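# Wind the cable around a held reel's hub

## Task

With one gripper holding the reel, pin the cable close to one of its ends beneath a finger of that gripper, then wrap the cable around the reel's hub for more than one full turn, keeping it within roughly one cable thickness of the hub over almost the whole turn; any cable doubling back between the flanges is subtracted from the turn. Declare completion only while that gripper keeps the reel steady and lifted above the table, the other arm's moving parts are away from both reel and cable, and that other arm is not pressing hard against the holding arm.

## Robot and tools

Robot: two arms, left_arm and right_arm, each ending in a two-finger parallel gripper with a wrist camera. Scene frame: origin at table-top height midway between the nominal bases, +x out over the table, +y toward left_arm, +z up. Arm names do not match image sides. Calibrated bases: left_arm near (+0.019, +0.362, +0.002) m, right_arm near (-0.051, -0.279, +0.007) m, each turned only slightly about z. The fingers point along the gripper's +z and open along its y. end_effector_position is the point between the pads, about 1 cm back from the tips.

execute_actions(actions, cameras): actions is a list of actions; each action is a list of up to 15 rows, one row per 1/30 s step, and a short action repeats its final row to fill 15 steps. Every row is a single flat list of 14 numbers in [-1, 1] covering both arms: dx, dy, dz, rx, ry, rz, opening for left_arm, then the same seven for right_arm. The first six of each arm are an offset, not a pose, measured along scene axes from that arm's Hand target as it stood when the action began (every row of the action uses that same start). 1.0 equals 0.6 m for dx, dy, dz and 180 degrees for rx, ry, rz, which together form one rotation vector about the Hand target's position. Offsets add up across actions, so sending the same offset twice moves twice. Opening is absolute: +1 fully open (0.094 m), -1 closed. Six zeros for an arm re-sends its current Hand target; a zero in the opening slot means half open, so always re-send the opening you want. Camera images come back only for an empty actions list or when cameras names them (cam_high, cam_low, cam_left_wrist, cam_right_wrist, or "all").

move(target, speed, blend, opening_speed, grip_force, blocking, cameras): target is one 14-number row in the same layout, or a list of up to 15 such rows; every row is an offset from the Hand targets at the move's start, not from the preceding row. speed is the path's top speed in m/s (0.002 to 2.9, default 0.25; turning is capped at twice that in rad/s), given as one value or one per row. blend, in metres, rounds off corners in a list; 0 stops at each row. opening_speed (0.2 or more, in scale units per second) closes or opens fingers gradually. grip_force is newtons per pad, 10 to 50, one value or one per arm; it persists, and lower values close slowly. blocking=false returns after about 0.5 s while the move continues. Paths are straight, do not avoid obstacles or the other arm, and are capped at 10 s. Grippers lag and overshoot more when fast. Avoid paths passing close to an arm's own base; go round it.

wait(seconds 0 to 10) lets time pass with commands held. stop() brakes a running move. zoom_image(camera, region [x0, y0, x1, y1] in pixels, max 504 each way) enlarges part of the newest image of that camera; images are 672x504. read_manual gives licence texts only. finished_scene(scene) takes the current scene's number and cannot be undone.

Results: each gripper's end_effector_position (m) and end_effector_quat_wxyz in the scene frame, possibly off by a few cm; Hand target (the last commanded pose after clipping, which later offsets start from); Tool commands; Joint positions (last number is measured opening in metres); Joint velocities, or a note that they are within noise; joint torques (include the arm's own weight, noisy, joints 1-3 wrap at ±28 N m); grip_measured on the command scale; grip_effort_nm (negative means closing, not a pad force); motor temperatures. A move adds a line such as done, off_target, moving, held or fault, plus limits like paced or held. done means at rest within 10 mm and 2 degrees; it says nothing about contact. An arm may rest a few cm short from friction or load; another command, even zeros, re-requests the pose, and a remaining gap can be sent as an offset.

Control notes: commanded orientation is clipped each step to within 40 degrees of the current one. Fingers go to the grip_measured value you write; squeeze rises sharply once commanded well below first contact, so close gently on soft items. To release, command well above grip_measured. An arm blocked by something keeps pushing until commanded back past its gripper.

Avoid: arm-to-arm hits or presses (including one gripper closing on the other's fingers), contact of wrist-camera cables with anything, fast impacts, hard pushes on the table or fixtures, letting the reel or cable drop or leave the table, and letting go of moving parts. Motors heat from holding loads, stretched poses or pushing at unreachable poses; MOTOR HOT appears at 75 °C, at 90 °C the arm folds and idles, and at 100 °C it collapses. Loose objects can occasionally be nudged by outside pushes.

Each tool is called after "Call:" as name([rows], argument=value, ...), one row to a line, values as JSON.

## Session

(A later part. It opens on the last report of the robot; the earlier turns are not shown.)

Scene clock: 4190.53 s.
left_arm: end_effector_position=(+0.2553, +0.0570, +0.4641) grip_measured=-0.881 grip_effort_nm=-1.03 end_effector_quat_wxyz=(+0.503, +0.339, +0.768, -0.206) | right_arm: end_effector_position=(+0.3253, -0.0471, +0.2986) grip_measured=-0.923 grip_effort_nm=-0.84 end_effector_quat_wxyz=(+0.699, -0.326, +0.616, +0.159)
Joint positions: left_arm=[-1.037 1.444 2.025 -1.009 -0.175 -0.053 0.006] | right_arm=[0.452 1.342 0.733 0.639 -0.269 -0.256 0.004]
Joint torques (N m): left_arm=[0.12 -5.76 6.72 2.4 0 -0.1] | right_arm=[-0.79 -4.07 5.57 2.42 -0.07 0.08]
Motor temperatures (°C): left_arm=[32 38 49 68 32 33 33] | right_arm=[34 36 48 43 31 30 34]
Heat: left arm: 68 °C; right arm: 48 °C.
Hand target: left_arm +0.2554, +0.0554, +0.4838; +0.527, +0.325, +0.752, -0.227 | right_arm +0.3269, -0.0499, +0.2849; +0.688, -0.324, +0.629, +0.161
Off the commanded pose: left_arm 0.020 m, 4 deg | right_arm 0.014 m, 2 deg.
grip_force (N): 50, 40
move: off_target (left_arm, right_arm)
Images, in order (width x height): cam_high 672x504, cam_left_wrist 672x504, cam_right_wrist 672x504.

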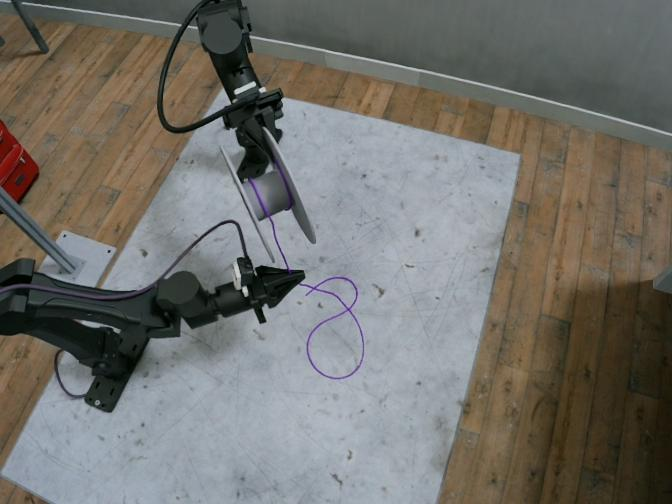

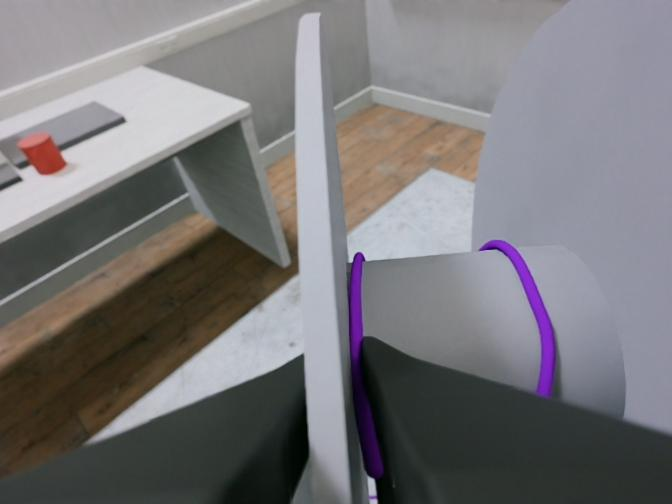

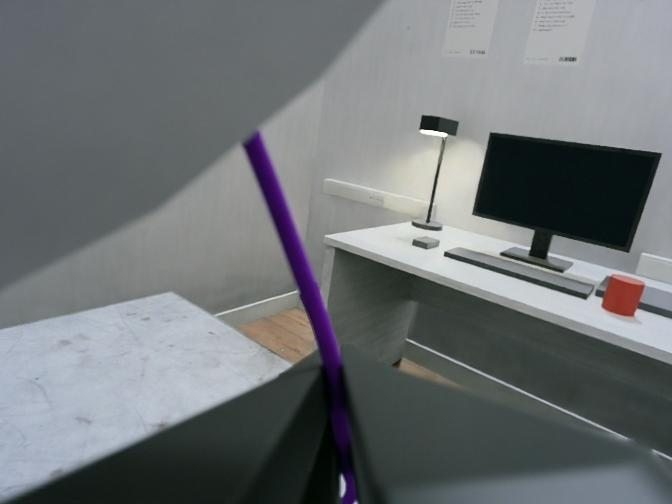

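Call:
move([
  [0,0,0,0,0,0,-1,-0.003,0.003,0.025,0,0,0,-1],
  [0,0,0,0,0,0,-1,-0.003,0.003,0.025,0,0,0,-0.5],
], speed=0.05, opening_speed=0.3, cameras=["cam_right_wrist"])

Call:
move([
  [0,0,0,0,0,0,-1,-0.13,-0.11,-0.02,0,0,0,-0.5],
  [0,0,0,0,0,0,-1,-0.25,-0.21,-0.05,0,0,0,-0.5],
], speed=[0.06,0.15], blend=[0.02,0], cameras=["all"])

Scene clock: 4209.53 s.
left_arm: end_effector_position=(+0.2547, +0.0576, +0.4622) grip_measured=-0.881 grip_effort_nm=-1.03 end_effector_quat_wxyz=(+0.500, +0.340, +0.770, -0.204) | right_arm: end_effector_position=(+0.3253, -0.0471, +0.2837) grip_measured=-0.503 grip_effort_nm=0.15 end_effector_quat_wxyz=(+0.678, -0.330, +0.637, +0.160)
Joint positions: left_arm=[-1.037 1.444 2.025 -1.018 -0.174 -0.053 0.006] | right_arm=[0.452 1.342 0.733 0.578 -0.269 -0.255 0.023]
Joint torques (N m): left_arm=[0.09 -5.82 6.72 2.47 0.02 -0.09] | right_arm=[-0.18 -6.09 8.76 2.35 0 0.06]
Motor temperatures (°C): left_arm=[32 38 49 67 32 33 33] | right_arm=[34 35 47 44 31 30 34]
Heat: left arm: 67 °C; right arm: 47 °C.
Hand target: left_arm +0.2555, +0.0554, +0.4839; +0.527, +0.325, +0.752, -0.227 | right_arm +0.3251, -0.0481, +0.2999; +0.688, -0.324, +0.629, +0.161
Off the commanded pose: left_arm 0.022 m, 5 deg | right_arm 0.016 m, 2 deg.
grip_force (N): 50, 40
move: off_target (left_arm, right_arm)
Images, in order (width x height): cam_right_wrist 672x504.

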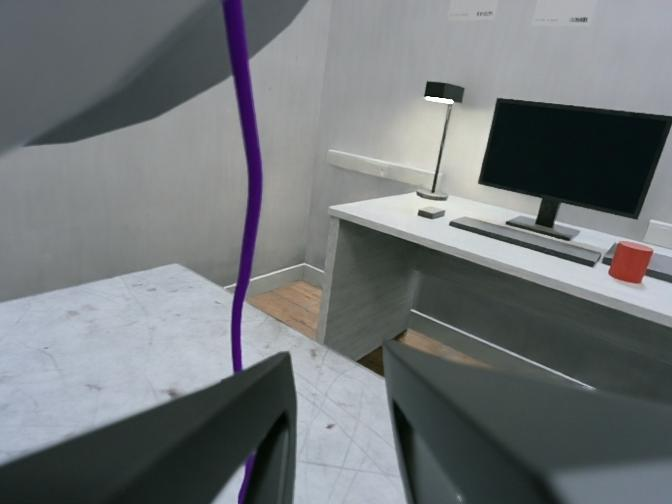

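Scene clock: 4212.87 s.
left_arm: end_effector_position=(+0.2547, +0.0576, +0.4622) grip_measured=-0.881 grip_effort_nm=-1.03 end_effector_quat_wxyz=(+0.500, +0.340, +0.770, -0.204) | right_arm: end_effector_position=(+0.1784, -0.1748, +0.2731) grip_measured=-0.503 grip_effort_nm=0.15 end_effector_quat_wxyz=(+0.690, -0.320, +0.629, +0.159)
Joint positions: left_arm=[-1.037 1.444 2.025 -1.018 -0.174 -0.053 0.006] | right_arm=[-0.125 0.376 0.335 0.046 -0.832 -0.239 0.023]
Joint torques (N m): left_arm=[0.13 -5.83 6.69 2.47 0.02 -0.08] | right_arm=[-0.75 0.13 6.3 1.99 -0.18 -0.1]
Motor temperatures (°C): left_arm=[32 38 49 68 32 33 33] | right_arm=[34 35 47 44 31 30 34]
Heat: left arm: 68 °C; right arm: 47 °C.
Hand target: left_arm +0.2555, +0.0554, +0.4839; +0.527, +0.325, +0.752, -0.227 | right_arm +0.1751, -0.1741, +0.2700; +0.688, -0.324, +0.629, +0.161
Off the commanded pose: left_arm 0.022 m, 5 deg | right_arm 0.005 m, 1 deg.
grip_force (N): 50, 40
move: off_target (left_arm)

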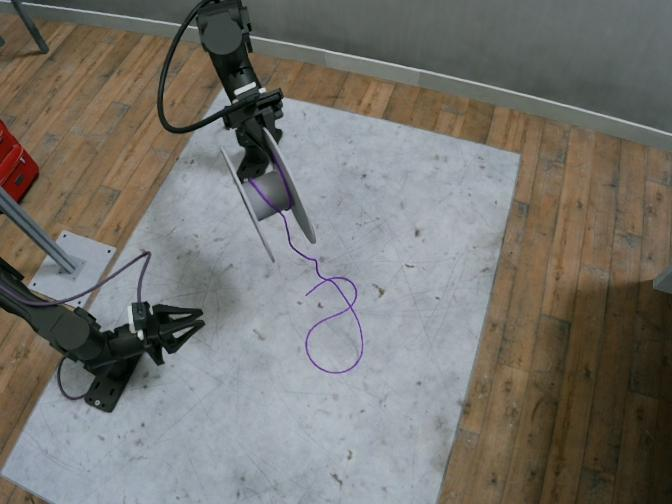

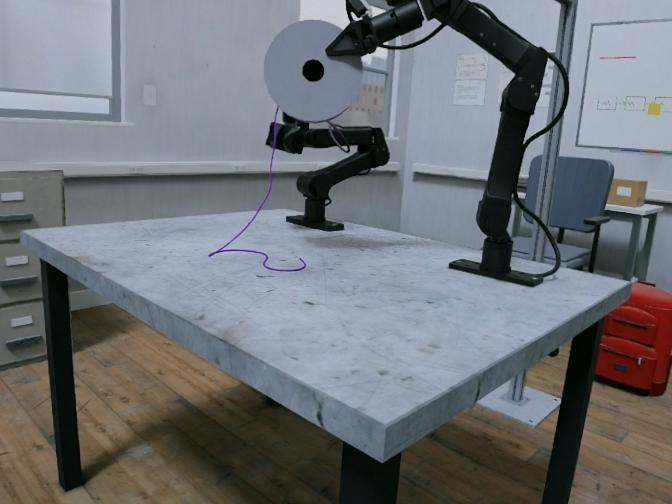

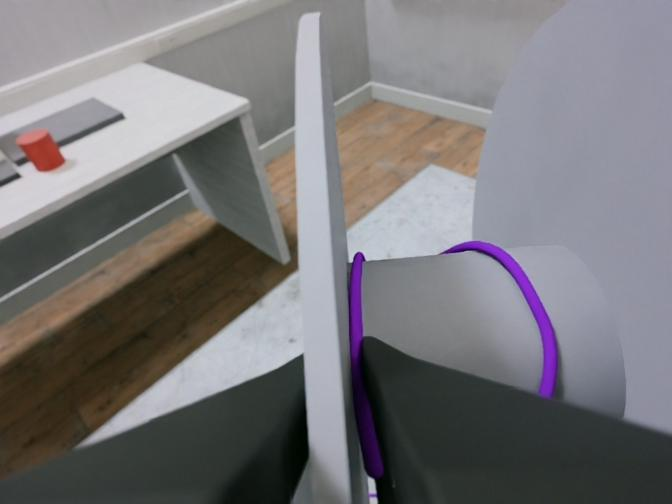

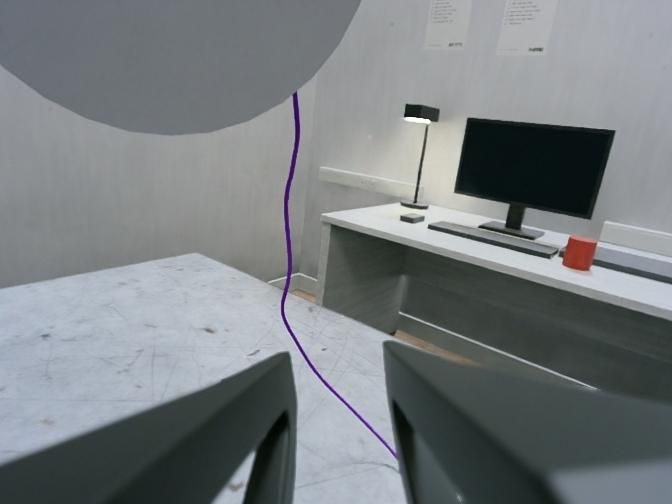

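Call:
move(target=[0,0,0,0,0,0,-1,0.1728,0.1388,0.0505,0.2595,-0.0608,0.2379,-0.5], speed=0.15, cameras=["cam_right_wrist", "cam_high"])

Scene clock: 4262.43 s.
left_arm: end_effector_position=(+0.2547, +0.0576, +0.4622) grip_measured=-0.881 grip_effort_nm=-1.03 end_effector_quat_wxyz=(+0.500, +0.340, +0.770, -0.204) | right_arm: end_effector_position=(+0.2795, -0.0920, +0.2808) grip_measured=-0.503 grip_effort_nm=0.15 end_effector_quat_wxyz=(+0.622, -0.261, +0.557, +0.485)
Joint positions: left_arm=[-1.037 1.444 2.025 -1.018 -0.174 -0.053 0.006] | right_arm=[0.13 1.548 0.505 1.467 -0.937 0.574 0.023]
Joint torques (N m): left_arm=[0.09 -5.86 6.71 2.48 0 -0.11] | right_arm=[0.64 -3.7 7.28 2.85 0.24 0.1]
Motor temperatures (°C): left_arm=[32 38 49 74 32 33 33] | right_arm=[34 34 47 42 31 30 33]
Heat: left arm: 74 °C; right arm: 47 °C.
Hand target: left_arm +0.2555, +0.0554, +0.4839; +0.527, +0.325, +0.752, -0.227 | right_arm +0.2788, -0.0909, +0.3001; +0.707, -0.245, +0.293, +0.594
Off the commanded pose: left_arm 0.022 m, 5 deg | right_arm 0.020 m, 34 deg.
joint sent to its limit (right arm) — joint 4 (wrist pitch), upper limit. The joint targets are off in orientation, not in position.
grip_force (N): 50, 40
move: off_target (left_arm, right_arm)
Images, in order (width x height): cam_high 672x504, cam_right_wrist 672x504.

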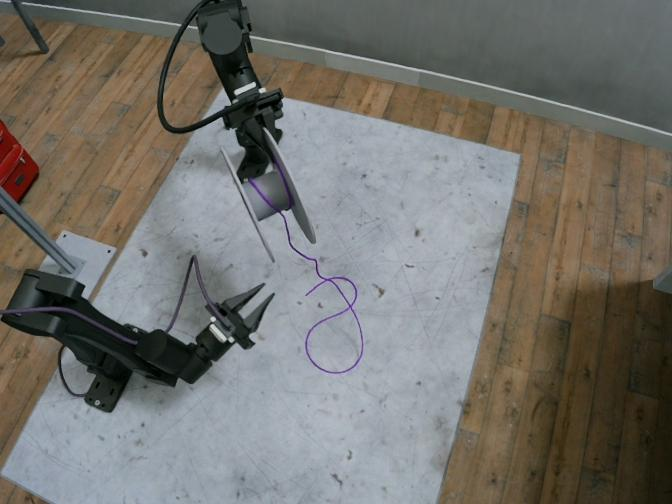

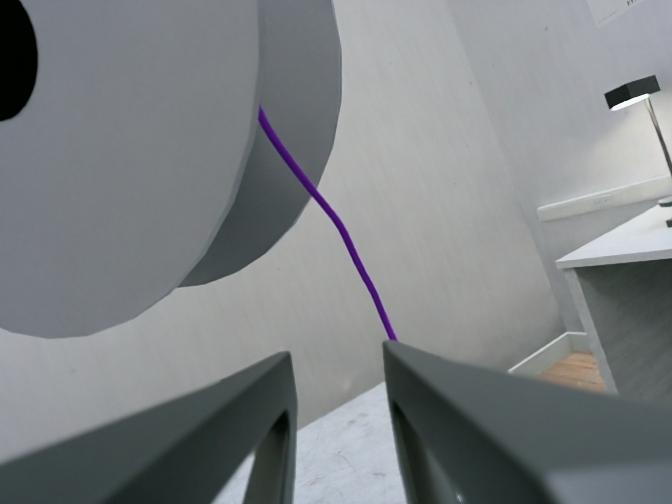

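Call:
zoom_image(camera="cam_high", region=[210, 130, 340, 260])

Scaled by 3.877.

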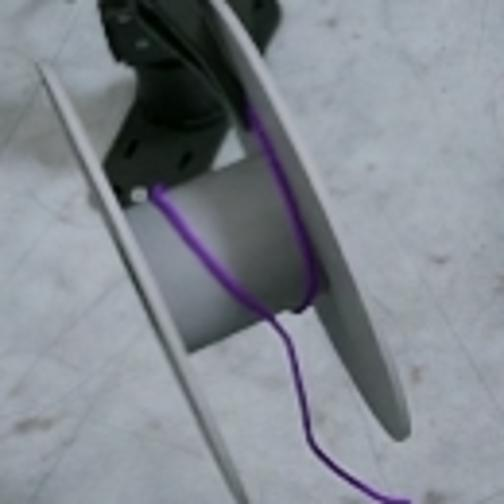

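Call:
move(target=[0,0,0,0,0,0,-1,-0.0368,0.0218,-0.0502,-0.2256,0.1169,-0.1842,-0.4], speed=0.15, cameras=["cam_right_wrist", "cam_high"])

Scene clock: 4308.70 s.
left_arm: end_effector_position=(+0.2547, +0.0576, +0.4622) grip_measured=-0.881 grip_effort_nm=-1.03 end_effector_quat_wxyz=(+0.500, +0.340, +0.770, -0.204) | right_arm: end_effector_position=(+0.2602, -0.0779, +0.2650) grip_measured=-0.403 grip_effort_nm=0.15 end_effector_quat_wxyz=(+0.648, -0.268, +0.658, +0.273)
Joint positions: left_arm=[-1.037 1.444 2.025 -1.018 -0.174 -0.053 0.006] | right_arm=[0.387 1.062 0.464 0.587 -0.408 0.008 0.028]
Joint torques (N m): left_arm=[0.08 -5.81 6.69 2.47 0.01 -0.08] | right_arm=[0.64 -4.03 6.91 2.32 0.01 -0.11]
Motor temperatures (°C): left_arm=[32 38 49 75 32 33 33] | right_arm=[34 35 49 46 31 30 33]
Heat: left arm: 75 °C; right arm: 49 °C. Fold the left arm in close to its base, or ease its load, before you think long.
Hand target: left_arm +0.2555, +0.0554, +0.4839; +0.527, +0.325, +0.752, -0.227 | right_arm +0.2567, -0.0778, +0.2701; +0.653, -0.271, +0.653, +0.271
Off the commanded pose: left_arm 0.022 m, 5 deg | right_arm 0.006 m, 1 deg.
MOTOR HOT: joint 4 (wrist pitch) of the left arm reports 75 °C; the controller's stop level is 90 °C. To cool a motor, set the load down, stop pushing, or move to a pose that needs little force.
grip_force (N): 50, 40
move: off_target (left_arm)
Images, in order (width x height): cam_high 672x504, cam_right_wrist 672x504.

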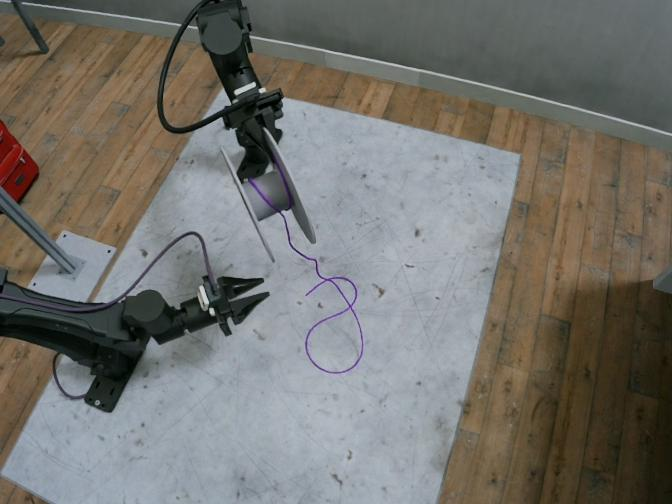

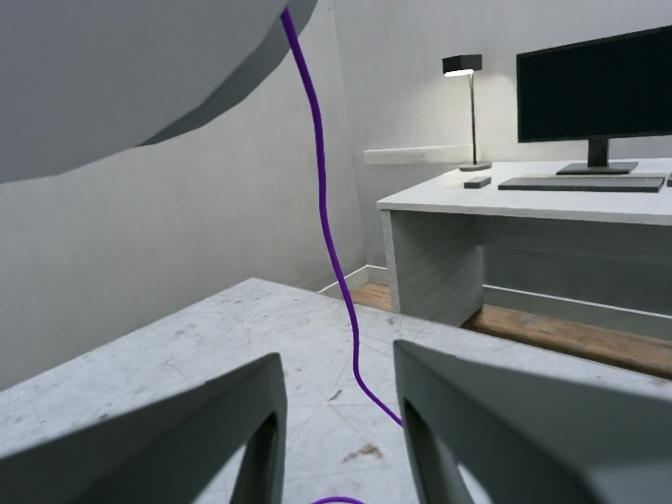

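Call:
move(target=[0,0,0,0,0,0,-1,0.0825,0.0825,0,0,0,0,-0.4], speed=0.1, cameras=["cam_right_wrist"])

Call:
zoom_image(camera="cam_right_wrist", region=[220, 250, 470, 504])

Scene clock: 4323.37 s.
left_arm: end_effector_position=(+0.2547, +0.0576, +0.4622) grip_measured=-0.881 grip_effort_nm=-1.03 end_effector_quat_wxyz=(+0.500, +0.340, +0.770, -0.204) | right_arm: end_effector_position=(+0.3007, -0.0332, +0.2548) grip_measured=-0.403 grip_effort_nm=0.15 end_effector_quat_wxyz=(+0.638, -0.269, +0.668, +0.272)
Joint positions: left_arm=[-1.037 1.444 2.025 -1.018 -0.174 -0.053 0.006] | right_arm=[0.493 1.344 0.616 0.689 -0.303 0.008 0.028]
Joint torques (N m): left_arm=[0.09 -5.83 6.69 2.49 -0.02 -0.08] | right_arm=[0.49 -3.41 9.32 2.64 0.03 -0.11]
Motor temperatures (°C): left_arm=[32 38 49 75 32 33 33] | right_arm=[34 34 48 44 31 30 33]
Heat: left arm: 75 °C; right arm: 48 °C. Fold the left arm in close to its base, or ease its load, before you think long.
Hand target: left_arm +0.2555, +0.0554, +0.4839; +0.527, +0.325, +0.752, -0.227 | right_arm +0.3062, -0.0283, +0.2701; +0.653, -0.271, +0.653, +0.271
Off the commanded pose: left_arm 0.022 m, 5 deg | right_arm 0.017 m, 2 deg.
MOTOR HOT: still on. Joint 4 (wrist pitch) of the left arm reports 75 °C.
grip_force (N): 50, 40
move: off_target (left_arm, right_arm)
Images, in order (width x height): cam_right_wrist 672x504.

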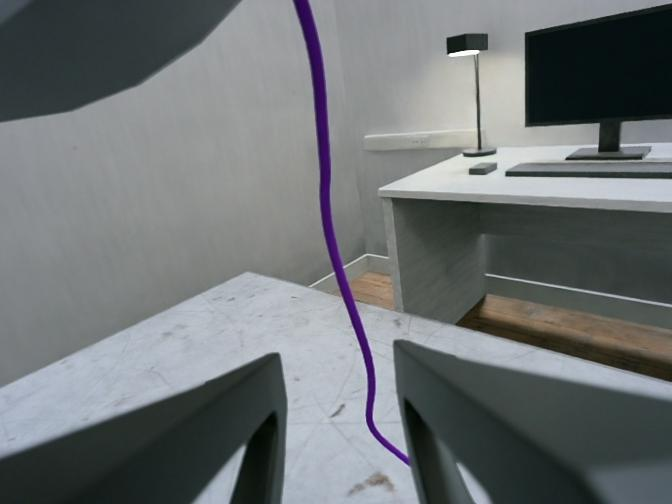

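Scaled by 1.984.

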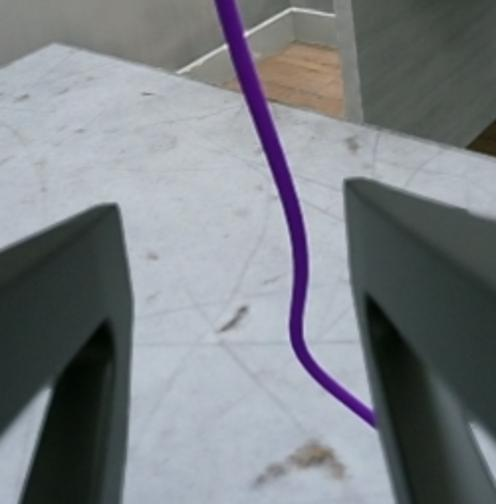

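Call:
move([
  [0,0,0,0,0,0,-1,0,0,-0.0583,0,0,0,-0.4],
  [0,0,0,0,0,0,-1,0.0788,0.0672,-0.0583,0,0,0,-0.4],
], speed=0.1, blend=[0.01,0], cameras=["cam_right_wrist"])

Call:
zoom_image(camera="cam_right_wrist", region=[220, 250, 470, 504])

Scene clock: 4341.10 s.
left_arm: end_effector_position=(+0.2547, +0.0576, +0.4622) grip_measured=-0.881 grip_effort_nm=-1.03 end_effector_quat_wxyz=(+0.500, +0.340, +0.770, -0.204) | right_arm: end_effector_position=(+0.3480, +0.0066, +0.2272) grip_measured=-0.403 grip_effort_nm=0.15 end_effector_quat_wxyz=(+0.644, -0.270, +0.663, +0.271)
Joint positions: left_arm=[-1.037 1.444 2.025 -1.018 -0.174 -0.053 0.006] | right_arm=[0.535 1.665 0.764 0.876 -0.262 0.006 0.028]
Joint torques (N m): left_arm=[0.09 -5.78 6.69 2.47 0.01 -0.09] | right_arm=[0.68 -5.41 8.66 2.62 -0.01 -0.08]
Motor temperatures (°C): left_arm=[32 38 49 76 32 33 33] | right_arm=[33 34 49 46 31 30 33]
Heat: left arm: 76 °C; right arm: 49 °C. Fold the left arm in close to its base, or ease its load, before you think long.
Hand target: left_arm +0.2555, +0.0554, +0.4839; +0.527, +0.325, +0.752, -0.227 | right_arm +0.3536, +0.0120, +0.2352; +0.653, -0.271, +0.653, +0.270
Off the commanded pose: left_arm 0.022 m, 5 deg | right_arm 0.011 m, 2 deg.
MOTOR HOT: still on. Joint 4 (wrist pitch) of the left arm reports 76 °C.
grip_force (N): 50, 40
move: off_target (left_arm, right_arm)
Images, in order (width x height): cam_right_wrist 672x504.

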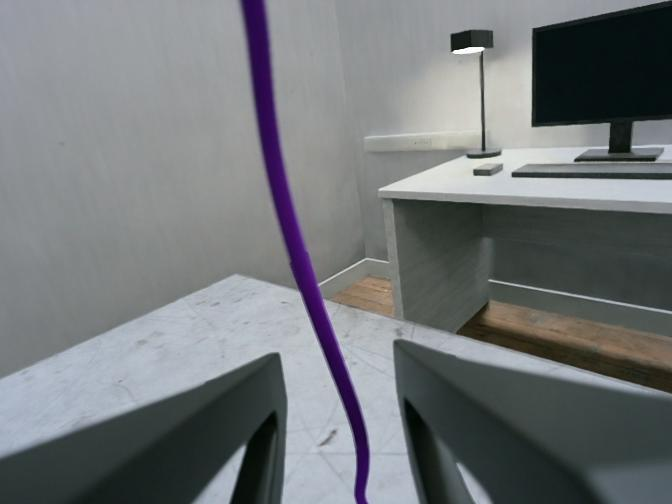

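Scaled by 1.984.

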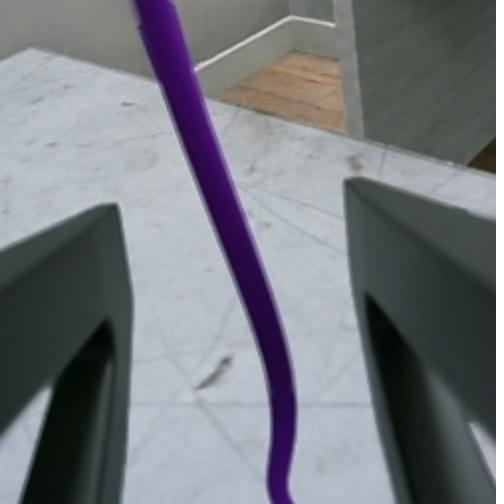

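Call:
move([
  [0,0,0,0,0,0,-1,0.025,0.025,0.0,0,0,0,-0.4],
  [0,0,0,0,0,0,-1,0.025,0.025,0.0,0,0,0,-1],
], speed=0.1, cameras=["cam_right_wrist"])

Scene clock: 4354.60 s.
left_arm: end_effector_position=(+0.2547, +0.0576, +0.4622) grip_measured=-0.881 grip_effort_nm=-1.03 end_effector_quat_wxyz=(+0.500, +0.340, +0.770, -0.204) | right_arm: end_effector_position=(+0.3631, +0.0212, +0.2313) grip_measured=-0.966 grip_effort_nm=-0.81 end_effector_quat_wxyz=(+0.649, -0.269, +0.658, +0.272)
Joint positions: left_arm=[-1.037 1.444 2.025 -1.018 -0.174 -0.053 0.006] | right_arm=[0.55 1.735 0.848 0.876 -0.245 0.006 0.002]
Joint torques (N m): left_arm=[0.16 -5.79 6.75 2.48 0.01 -0.09] | right_arm=[0.68 -6 8.7 2.42 0.02 -0.11]
Motor temperatures (°C): left_arm=[32 38 49 76 32 33 33] | right_arm=[33 35 51 44 31 30 33]
Heat: left arm: 76 °C; right arm: 51 °C. Fold the left arm in close to its base, or ease its load, before you think long.
Hand target: left_arm +0.2555, +0.0554, +0.4839; +0.527, +0.325, +0.752, -0.227 | right_arm +0.3685, +0.0270, +0.2351; +0.653, -0.271, +0.653, +0.270
Off the commanded pose: left_arm 0.022 m, 5 deg | right_arm 0.009 m, 1 deg.
MOTOR HOT: still on. Joint 4 (wrist pitch) of the left arm reports 76 °C.
grip_force (N): 50, 40
move: off_target (left_arm)
Images, in order (width x height): cam_right_wrist 672x504.

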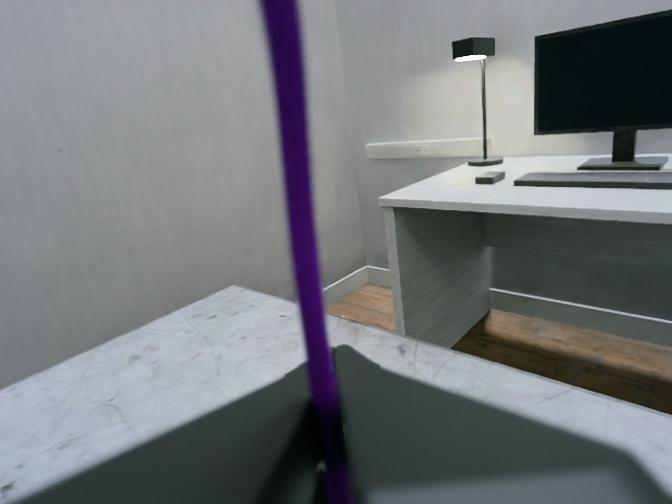

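Call:
move([
  [0,0,0,0,0,0,-1,0,0,0,0,0,0,-0.4],
  [0,0,0,0,0,0,-1,-0.045,-0.045,0,0,0,0,-0.4],
], speed=0.1, cameras=["cam_right_wrist"])

Call:
zoom_image(camera="cam_right_wrist", region=[220, 250, 470, 504])

Scene clock: 4370.60 s.
left_arm: end_effector_position=(+0.2547, +0.0576, +0.4622) grip_measured=-0.881 grip_effort_nm=-1.03 end_effector_quat_wxyz=(+0.500, +0.340, +0.770, -0.204) | right_arm: end_effector_position=(+0.3466, +0.0040, +0.2212) grip_measured=-0.403 grip_effort_nm=0.15 end_effector_quat_wxyz=(+0.641, -0.268, +0.667, +0.269)
Joint positions: left_arm=[-1.037 1.444 2.025 -1.018 -0.174 -0.053 0.006] | right_arm=[0.533 1.666 0.747 0.884 -0.256 0.006 0.028]
Joint torques (N m): left_arm=[0.12 -5.79 6.61 2.47 0.01 -0.1] | right_arm=[-0.58 -9.5 5 2.61 -0.17 -0.1]
Motor temperatures (°C): left_arm=[32 38 49 76 32 33 33] | right_arm=[33 35 52 44 31 30 33]
Heat: left arm: 76 °C; right arm: 52 °C. Fold the left arm in close to its base, or ease its load, before you think long.
Hand target: left_arm +0.2555, +0.0554, +0.4839; +0.527, +0.325, +0.752, -0.227 | right_arm +0.3416, +0.0000, +0.2351; +0.653, -0.271, +0.653, +0.270
Off the commanded pose: left_arm 0.022 m, 5 deg | right_arm 0.015 m, 2 deg.
MOTOR HOT: still on. Joint 4 (wrist pitch) of the left arm reports 76 °C.
grip_force (N): 50, 40
move: off_target (left_arm, right_arm)
Images, in order (width x height): cam_right_wrist 672x504.

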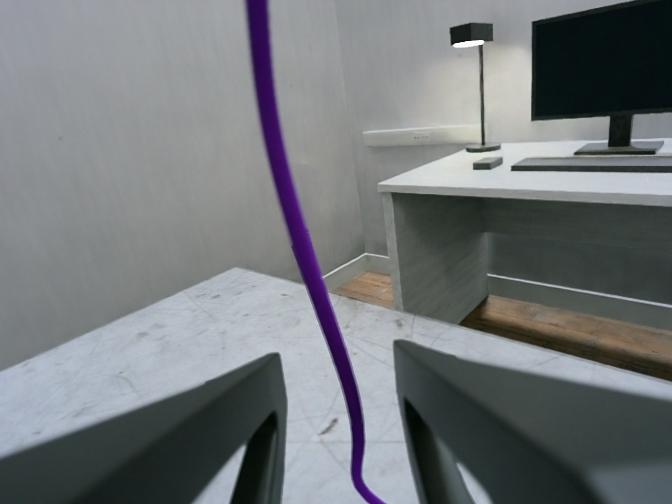

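Scaled by 1.984.

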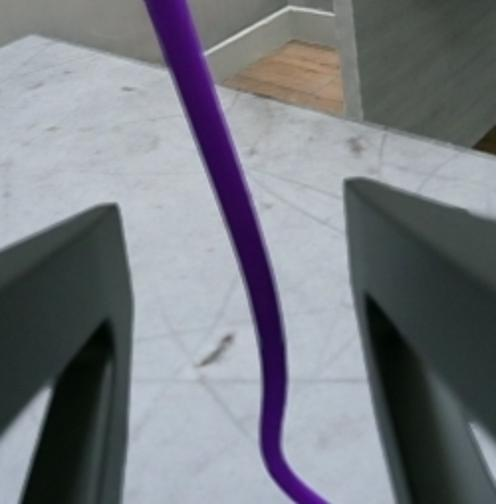

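Call:
move(target=[0,0,0,0,0,0,-1,0.003,0.003,0,0,0,0,-1], speed=0.1, cameras=["cam_right_wrist"])

Scene clock: 4378.07 s.
left_arm: end_effector_position=(+0.2547, +0.0576, +0.4622) grip_measured=-0.881 grip_effort_nm=-1.03 end_effector_quat_wxyz=(+0.500, +0.340, +0.770, -0.204) | right_arm: end_effector_position=(+0.3465, +0.0041, +0.2212) grip_measured=-0.916 grip_effort_nm=-0.81 end_effector_quat_wxyz=(+0.641, -0.268, +0.667, +0.269)
Joint positions: left_arm=[-1.037 1.444 2.025 -1.018 -0.174 -0.053 0.006] | right_arm=[0.533 1.666 0.747 0.884 -0.257 0.006 0.004]
Joint torques (N m): left_arm=[0.1 -5.85 6.69 2.48 0 -0.08] | right_arm=[-0.46 -8.81 5.85 2.61 -0.13 -0.1]
Motor temperatures (°C): left_arm=[32 38 49 76 32 33 33] | right_arm=[33 37 50 45 31 30 33]
Heat: left arm: 76 °C; right arm: 50 °C. Fold the left arm in close to its base, or ease its load, before you think long.
Hand target: left_arm +0.2555, +0.0554, +0.4839; +0.527, +0.325, +0.752, -0.227 | right_arm +0.3433, +0.0018, +0.2351; +0.653, -0.271, +0.653, +0.271
Off the commanded pose: left_arm 0.022 m, 5 deg | right_arm 0.014 m, 2 deg.
MOTOR HOT: still on. Joint 4 (wrist pitch) of the left arm reports 76 °C.
grip_force (N): 50, 40
move: off_target (left_arm, right_arm)
Images, in order (width x height): cam_right_wrist 672x504.

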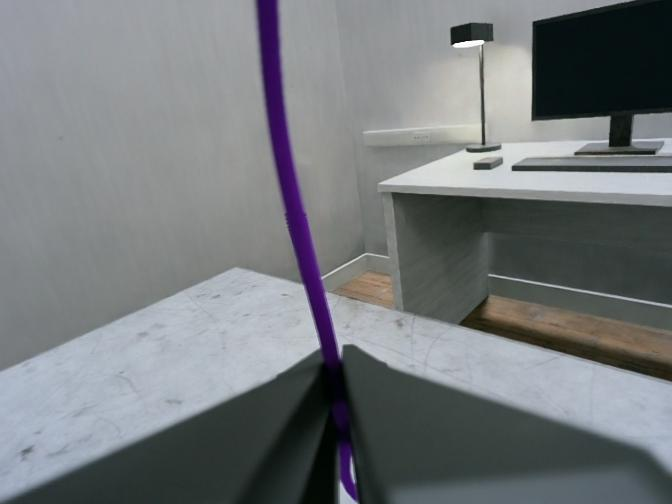

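Call:
move([
  [0,0,0,0,0,0,-1,0.0848,-0.1568,0.0915,-0.1434,-0.1316,-0.0273,-1],
  [0,0,0,0,0,0,-1,0.1558,-0.232,0.2882,-0.298,-0.2504,-0.0489,-1],
], speed=0.12, blend=[0.03,0], cameras=["all"])

Call:
zoom_image(camera="cam_high", region=[210, 130, 340, 260])

Scene clock: 4403.90 s.
left_arm: end_effector_position=(+0.2546, +0.0576, +0.4623) grip_measured=-0.881 grip_effort_nm=-1.03 end_effector_quat_wxyz=(+0.500, +0.340, +0.770, -0.204) | right_arm: end_effector_position=(+0.4350, -0.1369, +0.3990) grip_measured=-0.916 grip_effort_nm=-0.84 end_effector_quat_wxyz=(+0.672, -0.559, +0.438, -0.212)
Joint positions: left_arm=[-1.037 1.444 2.025 -1.017 -0.174 -0.053 0.006] | right_arm=[0.126 1.562 1.368 0.185 -0.486 -1.215 0.004]
Joint torques (N m): left_arm=[0.13 -5.87 6.79 2.46 -0.01 -0.1] | right_arm=[-0.51 -6.28 10.07 2.27 -0.2 -0.07]
Motor temperatures (°C): left_arm=[32 38 49 77 32 33 33] | right_arm=[33 38 50 45 31 30 33]
Heat: left arm: 77 °C; right arm: 50 °C. Fold the left arm in close to its base, or ease its load, before you think long.
Hand target: left_arm +0.2554, +0.0554, +0.4838; +0.527, +0.325, +0.752, -0.227 | right_arm +0.4369, -0.1374, +0.4079; +0.675, -0.560, +0.431, -0.213
Off the commanded pose: left_arm 0.022 m, 5 deg | right_arm 0.009 m, 1 deg.
MOTOR HOT: still on. Joint 4 (wrist pitch) of the left arm reports 77 °C.
grip_force (N): 50, 40
move: off_target (left_arm)

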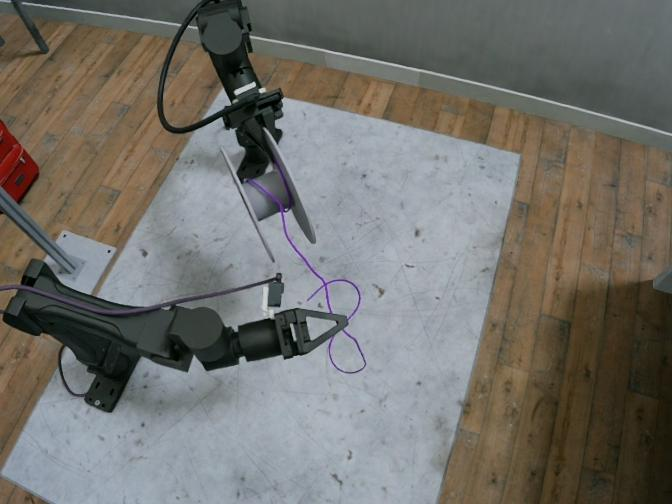

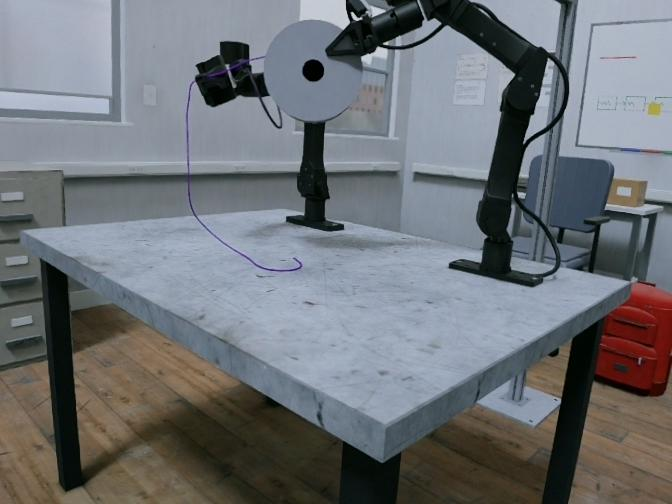

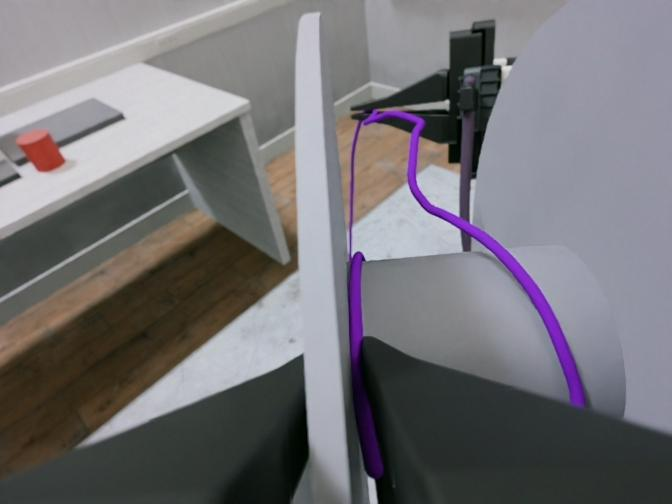

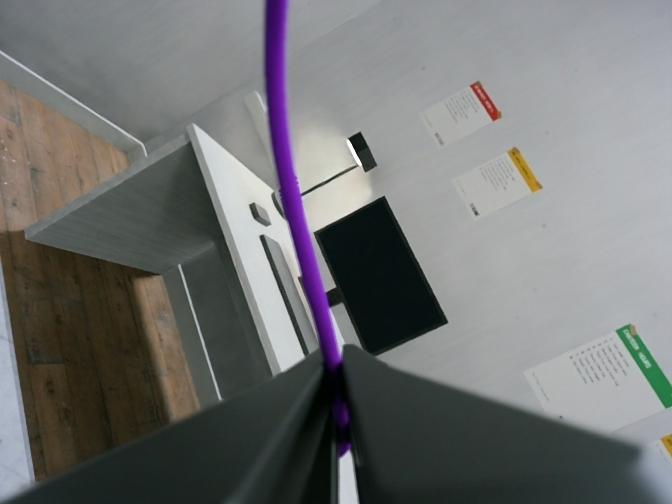

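Scaled by 3.877.

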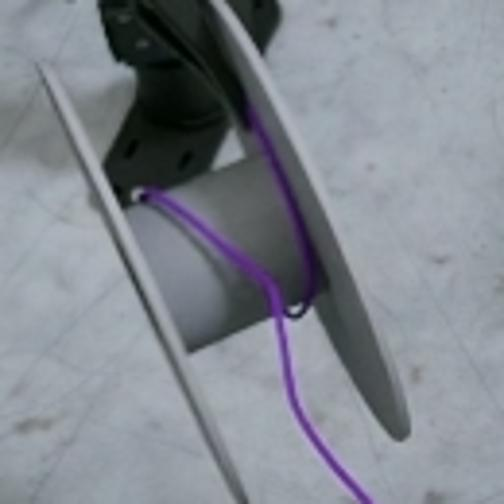

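Call:
move(target=[0,0,0,0,0,0,-1,0.045,-0.05,-0.02,0,0,-0.02,-1], speed=0.07, cameras=["cam_high", "cam_left_wrist"])

Call:
zoom_image(camera="cam_high", region=[210, 130, 340, 260])

Scene clock: 4411.67 s.
left_arm: end_effector_position=(+0.2549, +0.0572, +0.4632) grip_measured=-0.881 grip_effort_nm=-1.03 end_effector_quat_wxyz=(+0.502, +0.339, +0.769, -0.205) | right_arm: end_effector_position=(+0.4564, -0.1628, +0.3872) grip_measured=-0.916 grip_effort_nm=-0.84 end_effector_quat_wxyz=(+0.664, -0.550, +0.454, -0.224)
Joint positions: left_arm=[-1.037 1.444 2.025 -1.013 -0.174 -0.053 0.006] | right_arm=[0.068 1.618 1.39 0.206 -0.499 -1.216 0.004]
Joint torques (N m): left_arm=[0.12 -5.79 6.74 2.44 -0.02 -0.1] | right_arm=[-0.79 -6 10.09 2.49 -0.09 -0.04]
Motor temperatures (°C): left_arm=[32 38 49 76 32 33 33] | right_arm=[33 37 50 45 31 30 33]
Heat: left arm: 76 °C; right arm: 50 °C. Fold the left arm in close to its base, or ease its load, before you think long.
Hand target: left_arm +0.2554, +0.0554, +0.4838; +0.527, +0.325, +0.752, -0.227 | right_arm +0.4638, -0.1673, +0.3960; +0.668, -0.547, +0.448, -0.234
Off the commanded pose: left_arm 0.021 m, 5 deg | right_arm 0.012 m, 2 deg.
MOTOR HOT: still on. Joint 4 (wrist pitch) of the left arm reports 76 °C.
grip_force (N): 50, 40
move: off_target (left_arm, right_arm)
Images, in order (width x height): cam_high 672x504, cam_left_wrist 672x504.

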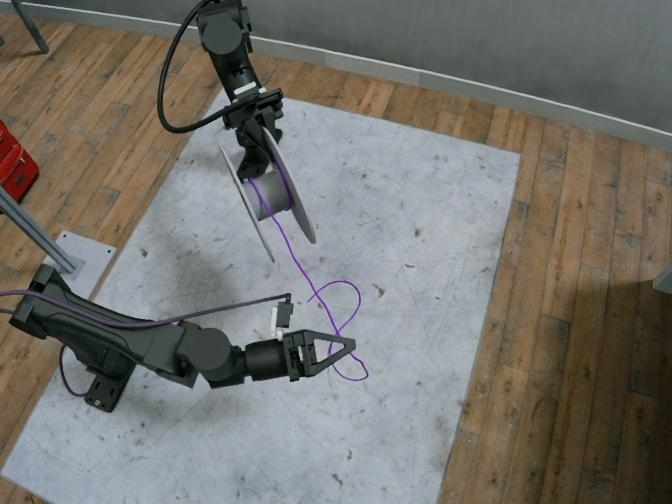

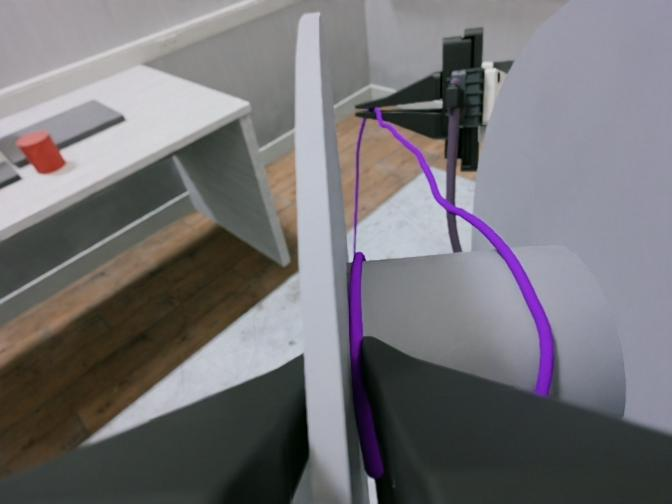

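Scaled by 3.877.

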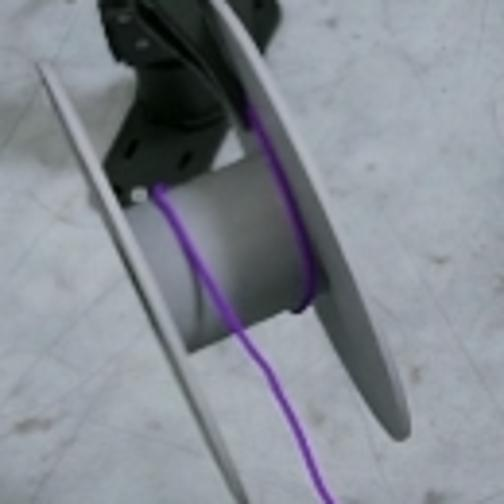

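Call:
move(target=[0,0,0,0,0,0,-1,0.04,-0.0425,-0.005,0,0,0,-1], speed=0.06, cameras=["cam_high", "cam_left_wrist", "cam_right_wrist"])

Call:
zoom_image(camera="cam_high", region=[210, 130, 340, 260])

Scene clock: 4419.23 s.
left_arm: end_effector_position=(+0.2580, +0.0572, +0.4682) grip_measured=-0.881 grip_effort_nm=-1.03 end_effector_quat_wxyz=(+0.512, +0.332, +0.765, -0.205) | right_arm: end_effector_position=(+0.4660, -0.1675, +0.3993) grip_measured=-0.916 grip_effort_nm=-0.84 end_effector_quat_wxyz=(+0.683, -0.564, +0.415, -0.206)
Joint positions: left_arm=[-1.037 1.444 2.025 -0.992 -0.189 -0.053 0.006] | right_arm=[0.017 1.686 1.474 0.234 -0.636 -1.217 0.004]
Joint torques (N m): left_arm=[0.1 -5.71 6.76 2.25 0.16 -0.08] | right_arm=[-3.03 -5.35 9.47 2.15 0.57 -0.04]
Motor temperatures (°C): left_arm=[32 38 49 75 32 33 33] | right_arm=[34 37 50 44 31 30 33]
Heat: left arm: 75 °C; right arm: 50 °C. Fold the left arm in close to its base, or ease its load, before you think long.
Hand target: left_arm +0.2554, +0.0554, +0.4838; +0.527, +0.325, +0.752, -0.227 | right_arm +0.4878, -0.1929, +0.3930; +0.668, -0.547, +0.448, -0.234
Off the commanded pose: left_arm 0.016 m, 4 deg | right_arm 0.034 m, 6 deg.
MOTOR HOT: still on. Joint 4 (wrist pitch) of the left arm reports 75 °C.
grip_force (N): 50, 40
move: off_target (left_arm, right_arm)
Images, in order (width x height): cam_high 672x504, cam_left_wrist 672x504, cam_right_wrist 672x504.

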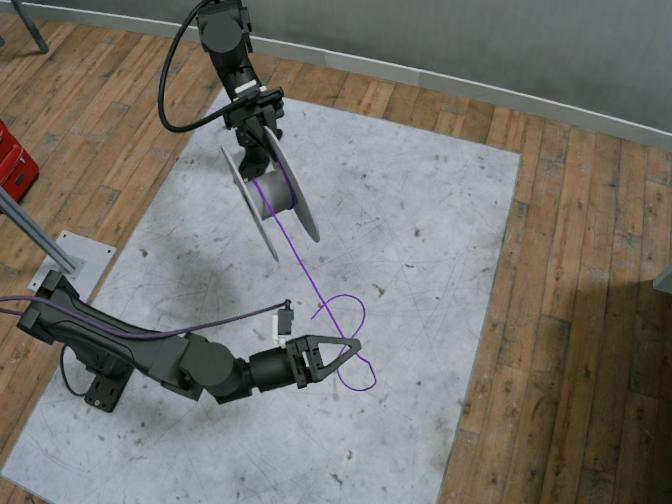

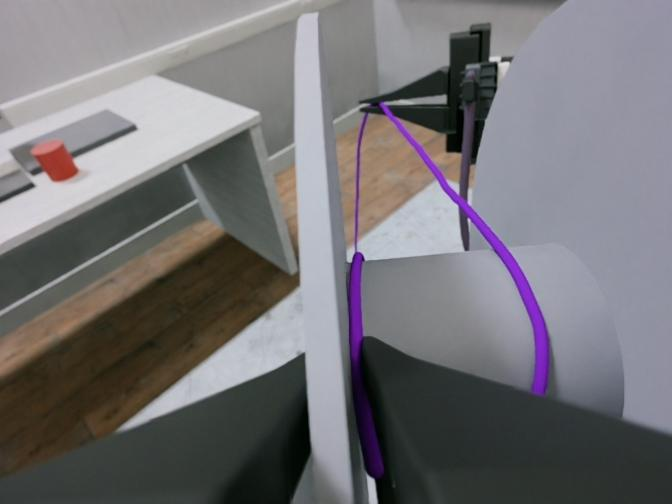

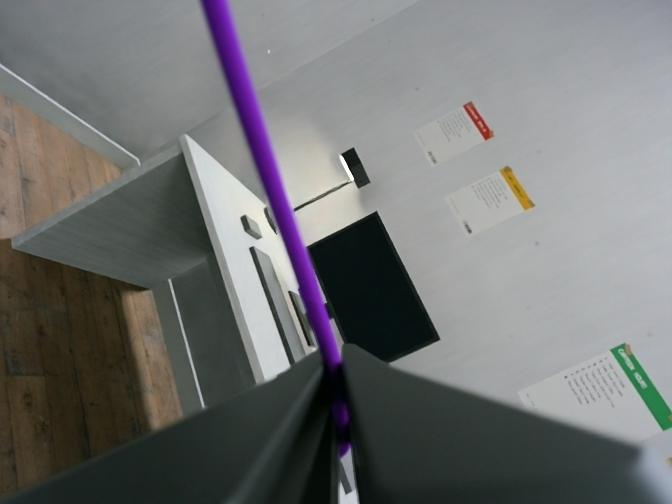

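Scaled by 3.877.

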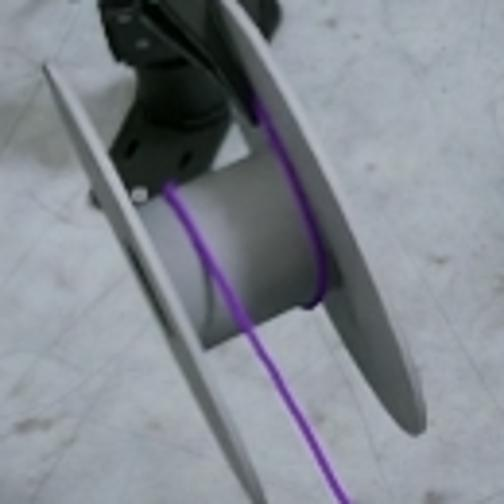

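Call:
move(target=[0,0,0,0,0,0,-1,0.023,-0.024,0.005,0,0,0,-1], speed=0.06, cameras=["cam_high", "cam_left_wrist"])

Call:
zoom_image(camera="cam_high", region=[210, 130, 340, 260])

Scene clock: 4434.43 s.
left_arm: end_effector_position=(+0.2621, +0.0551, +0.4683) grip_measured=-0.881 grip_effort_nm=-1.03 end_effector_quat_wxyz=(+0.515, +0.328, +0.766, -0.203) | right_arm: end_effector_position=(+0.4722, -0.1727, +0.4087) grip_measured=-0.916 grip_effort_nm=-0.84 end_effector_quat_wxyz=(+0.691, -0.571, +0.395, -0.200)
Joint positions: left_arm=[-1.035 1.452 2.025 -0.979 -0.196 -0.055 0.006] | right_arm=[-0.011 1.729 1.54 0.235 -0.704 -1.217 0.004]
Joint torques (N m): left_arm=[-0.14 -6.64 6.82 2.11 0.22 -0.07] | right_arm=[-3.81 -5.34 9.28 1.91 0.9 -0.04]
Motor temperatures (°C): left_arm=[32 38 49 73 32 33 33] | right_arm=[34 36 49 44 32 30 34]
Heat: left arm: 73 °C; right arm: 49 °C. Fold the left arm in close to its base, or ease its load, before you think long.
Hand target: left_arm +0.2553, +0.0554, +0.4839; +0.527, +0.325, +0.752, -0.227 | right_arm +0.5016, -0.2073, +0.3961; +0.668, -0.547, +0.448, -0.234
Off the commanded pose: left_arm 0.017 m, 3 deg | right_arm 0.047 m, 8 deg.
MOTOR HOT: still on. Joint 4 (wrist pitch) of the left arm reports 73 °C.
grip_force (N): 50, 40
move: off_target (left_arm, right_arm)
Images, in order (width x height): cam_high 672x504, cam_left_wrist 672x504.

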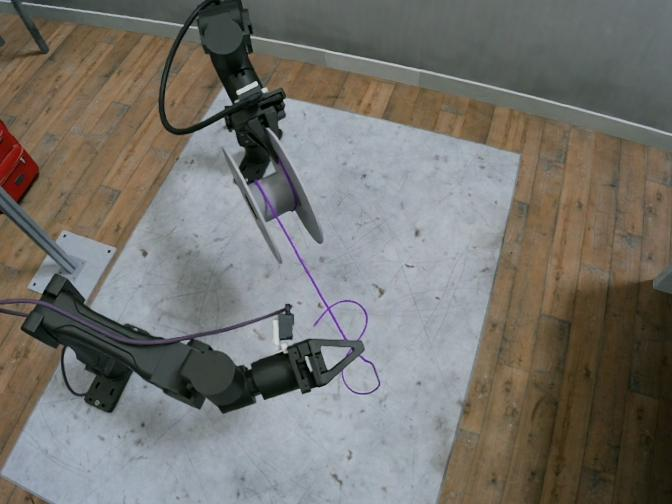

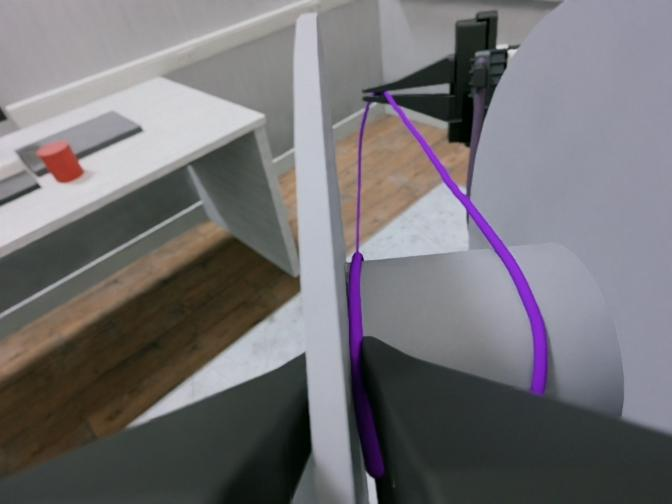

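Scaled by 3.877.

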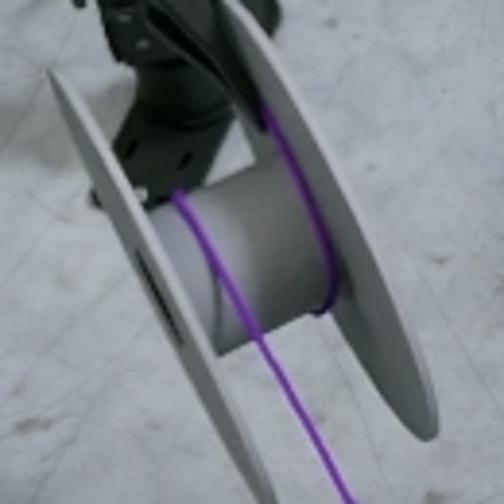

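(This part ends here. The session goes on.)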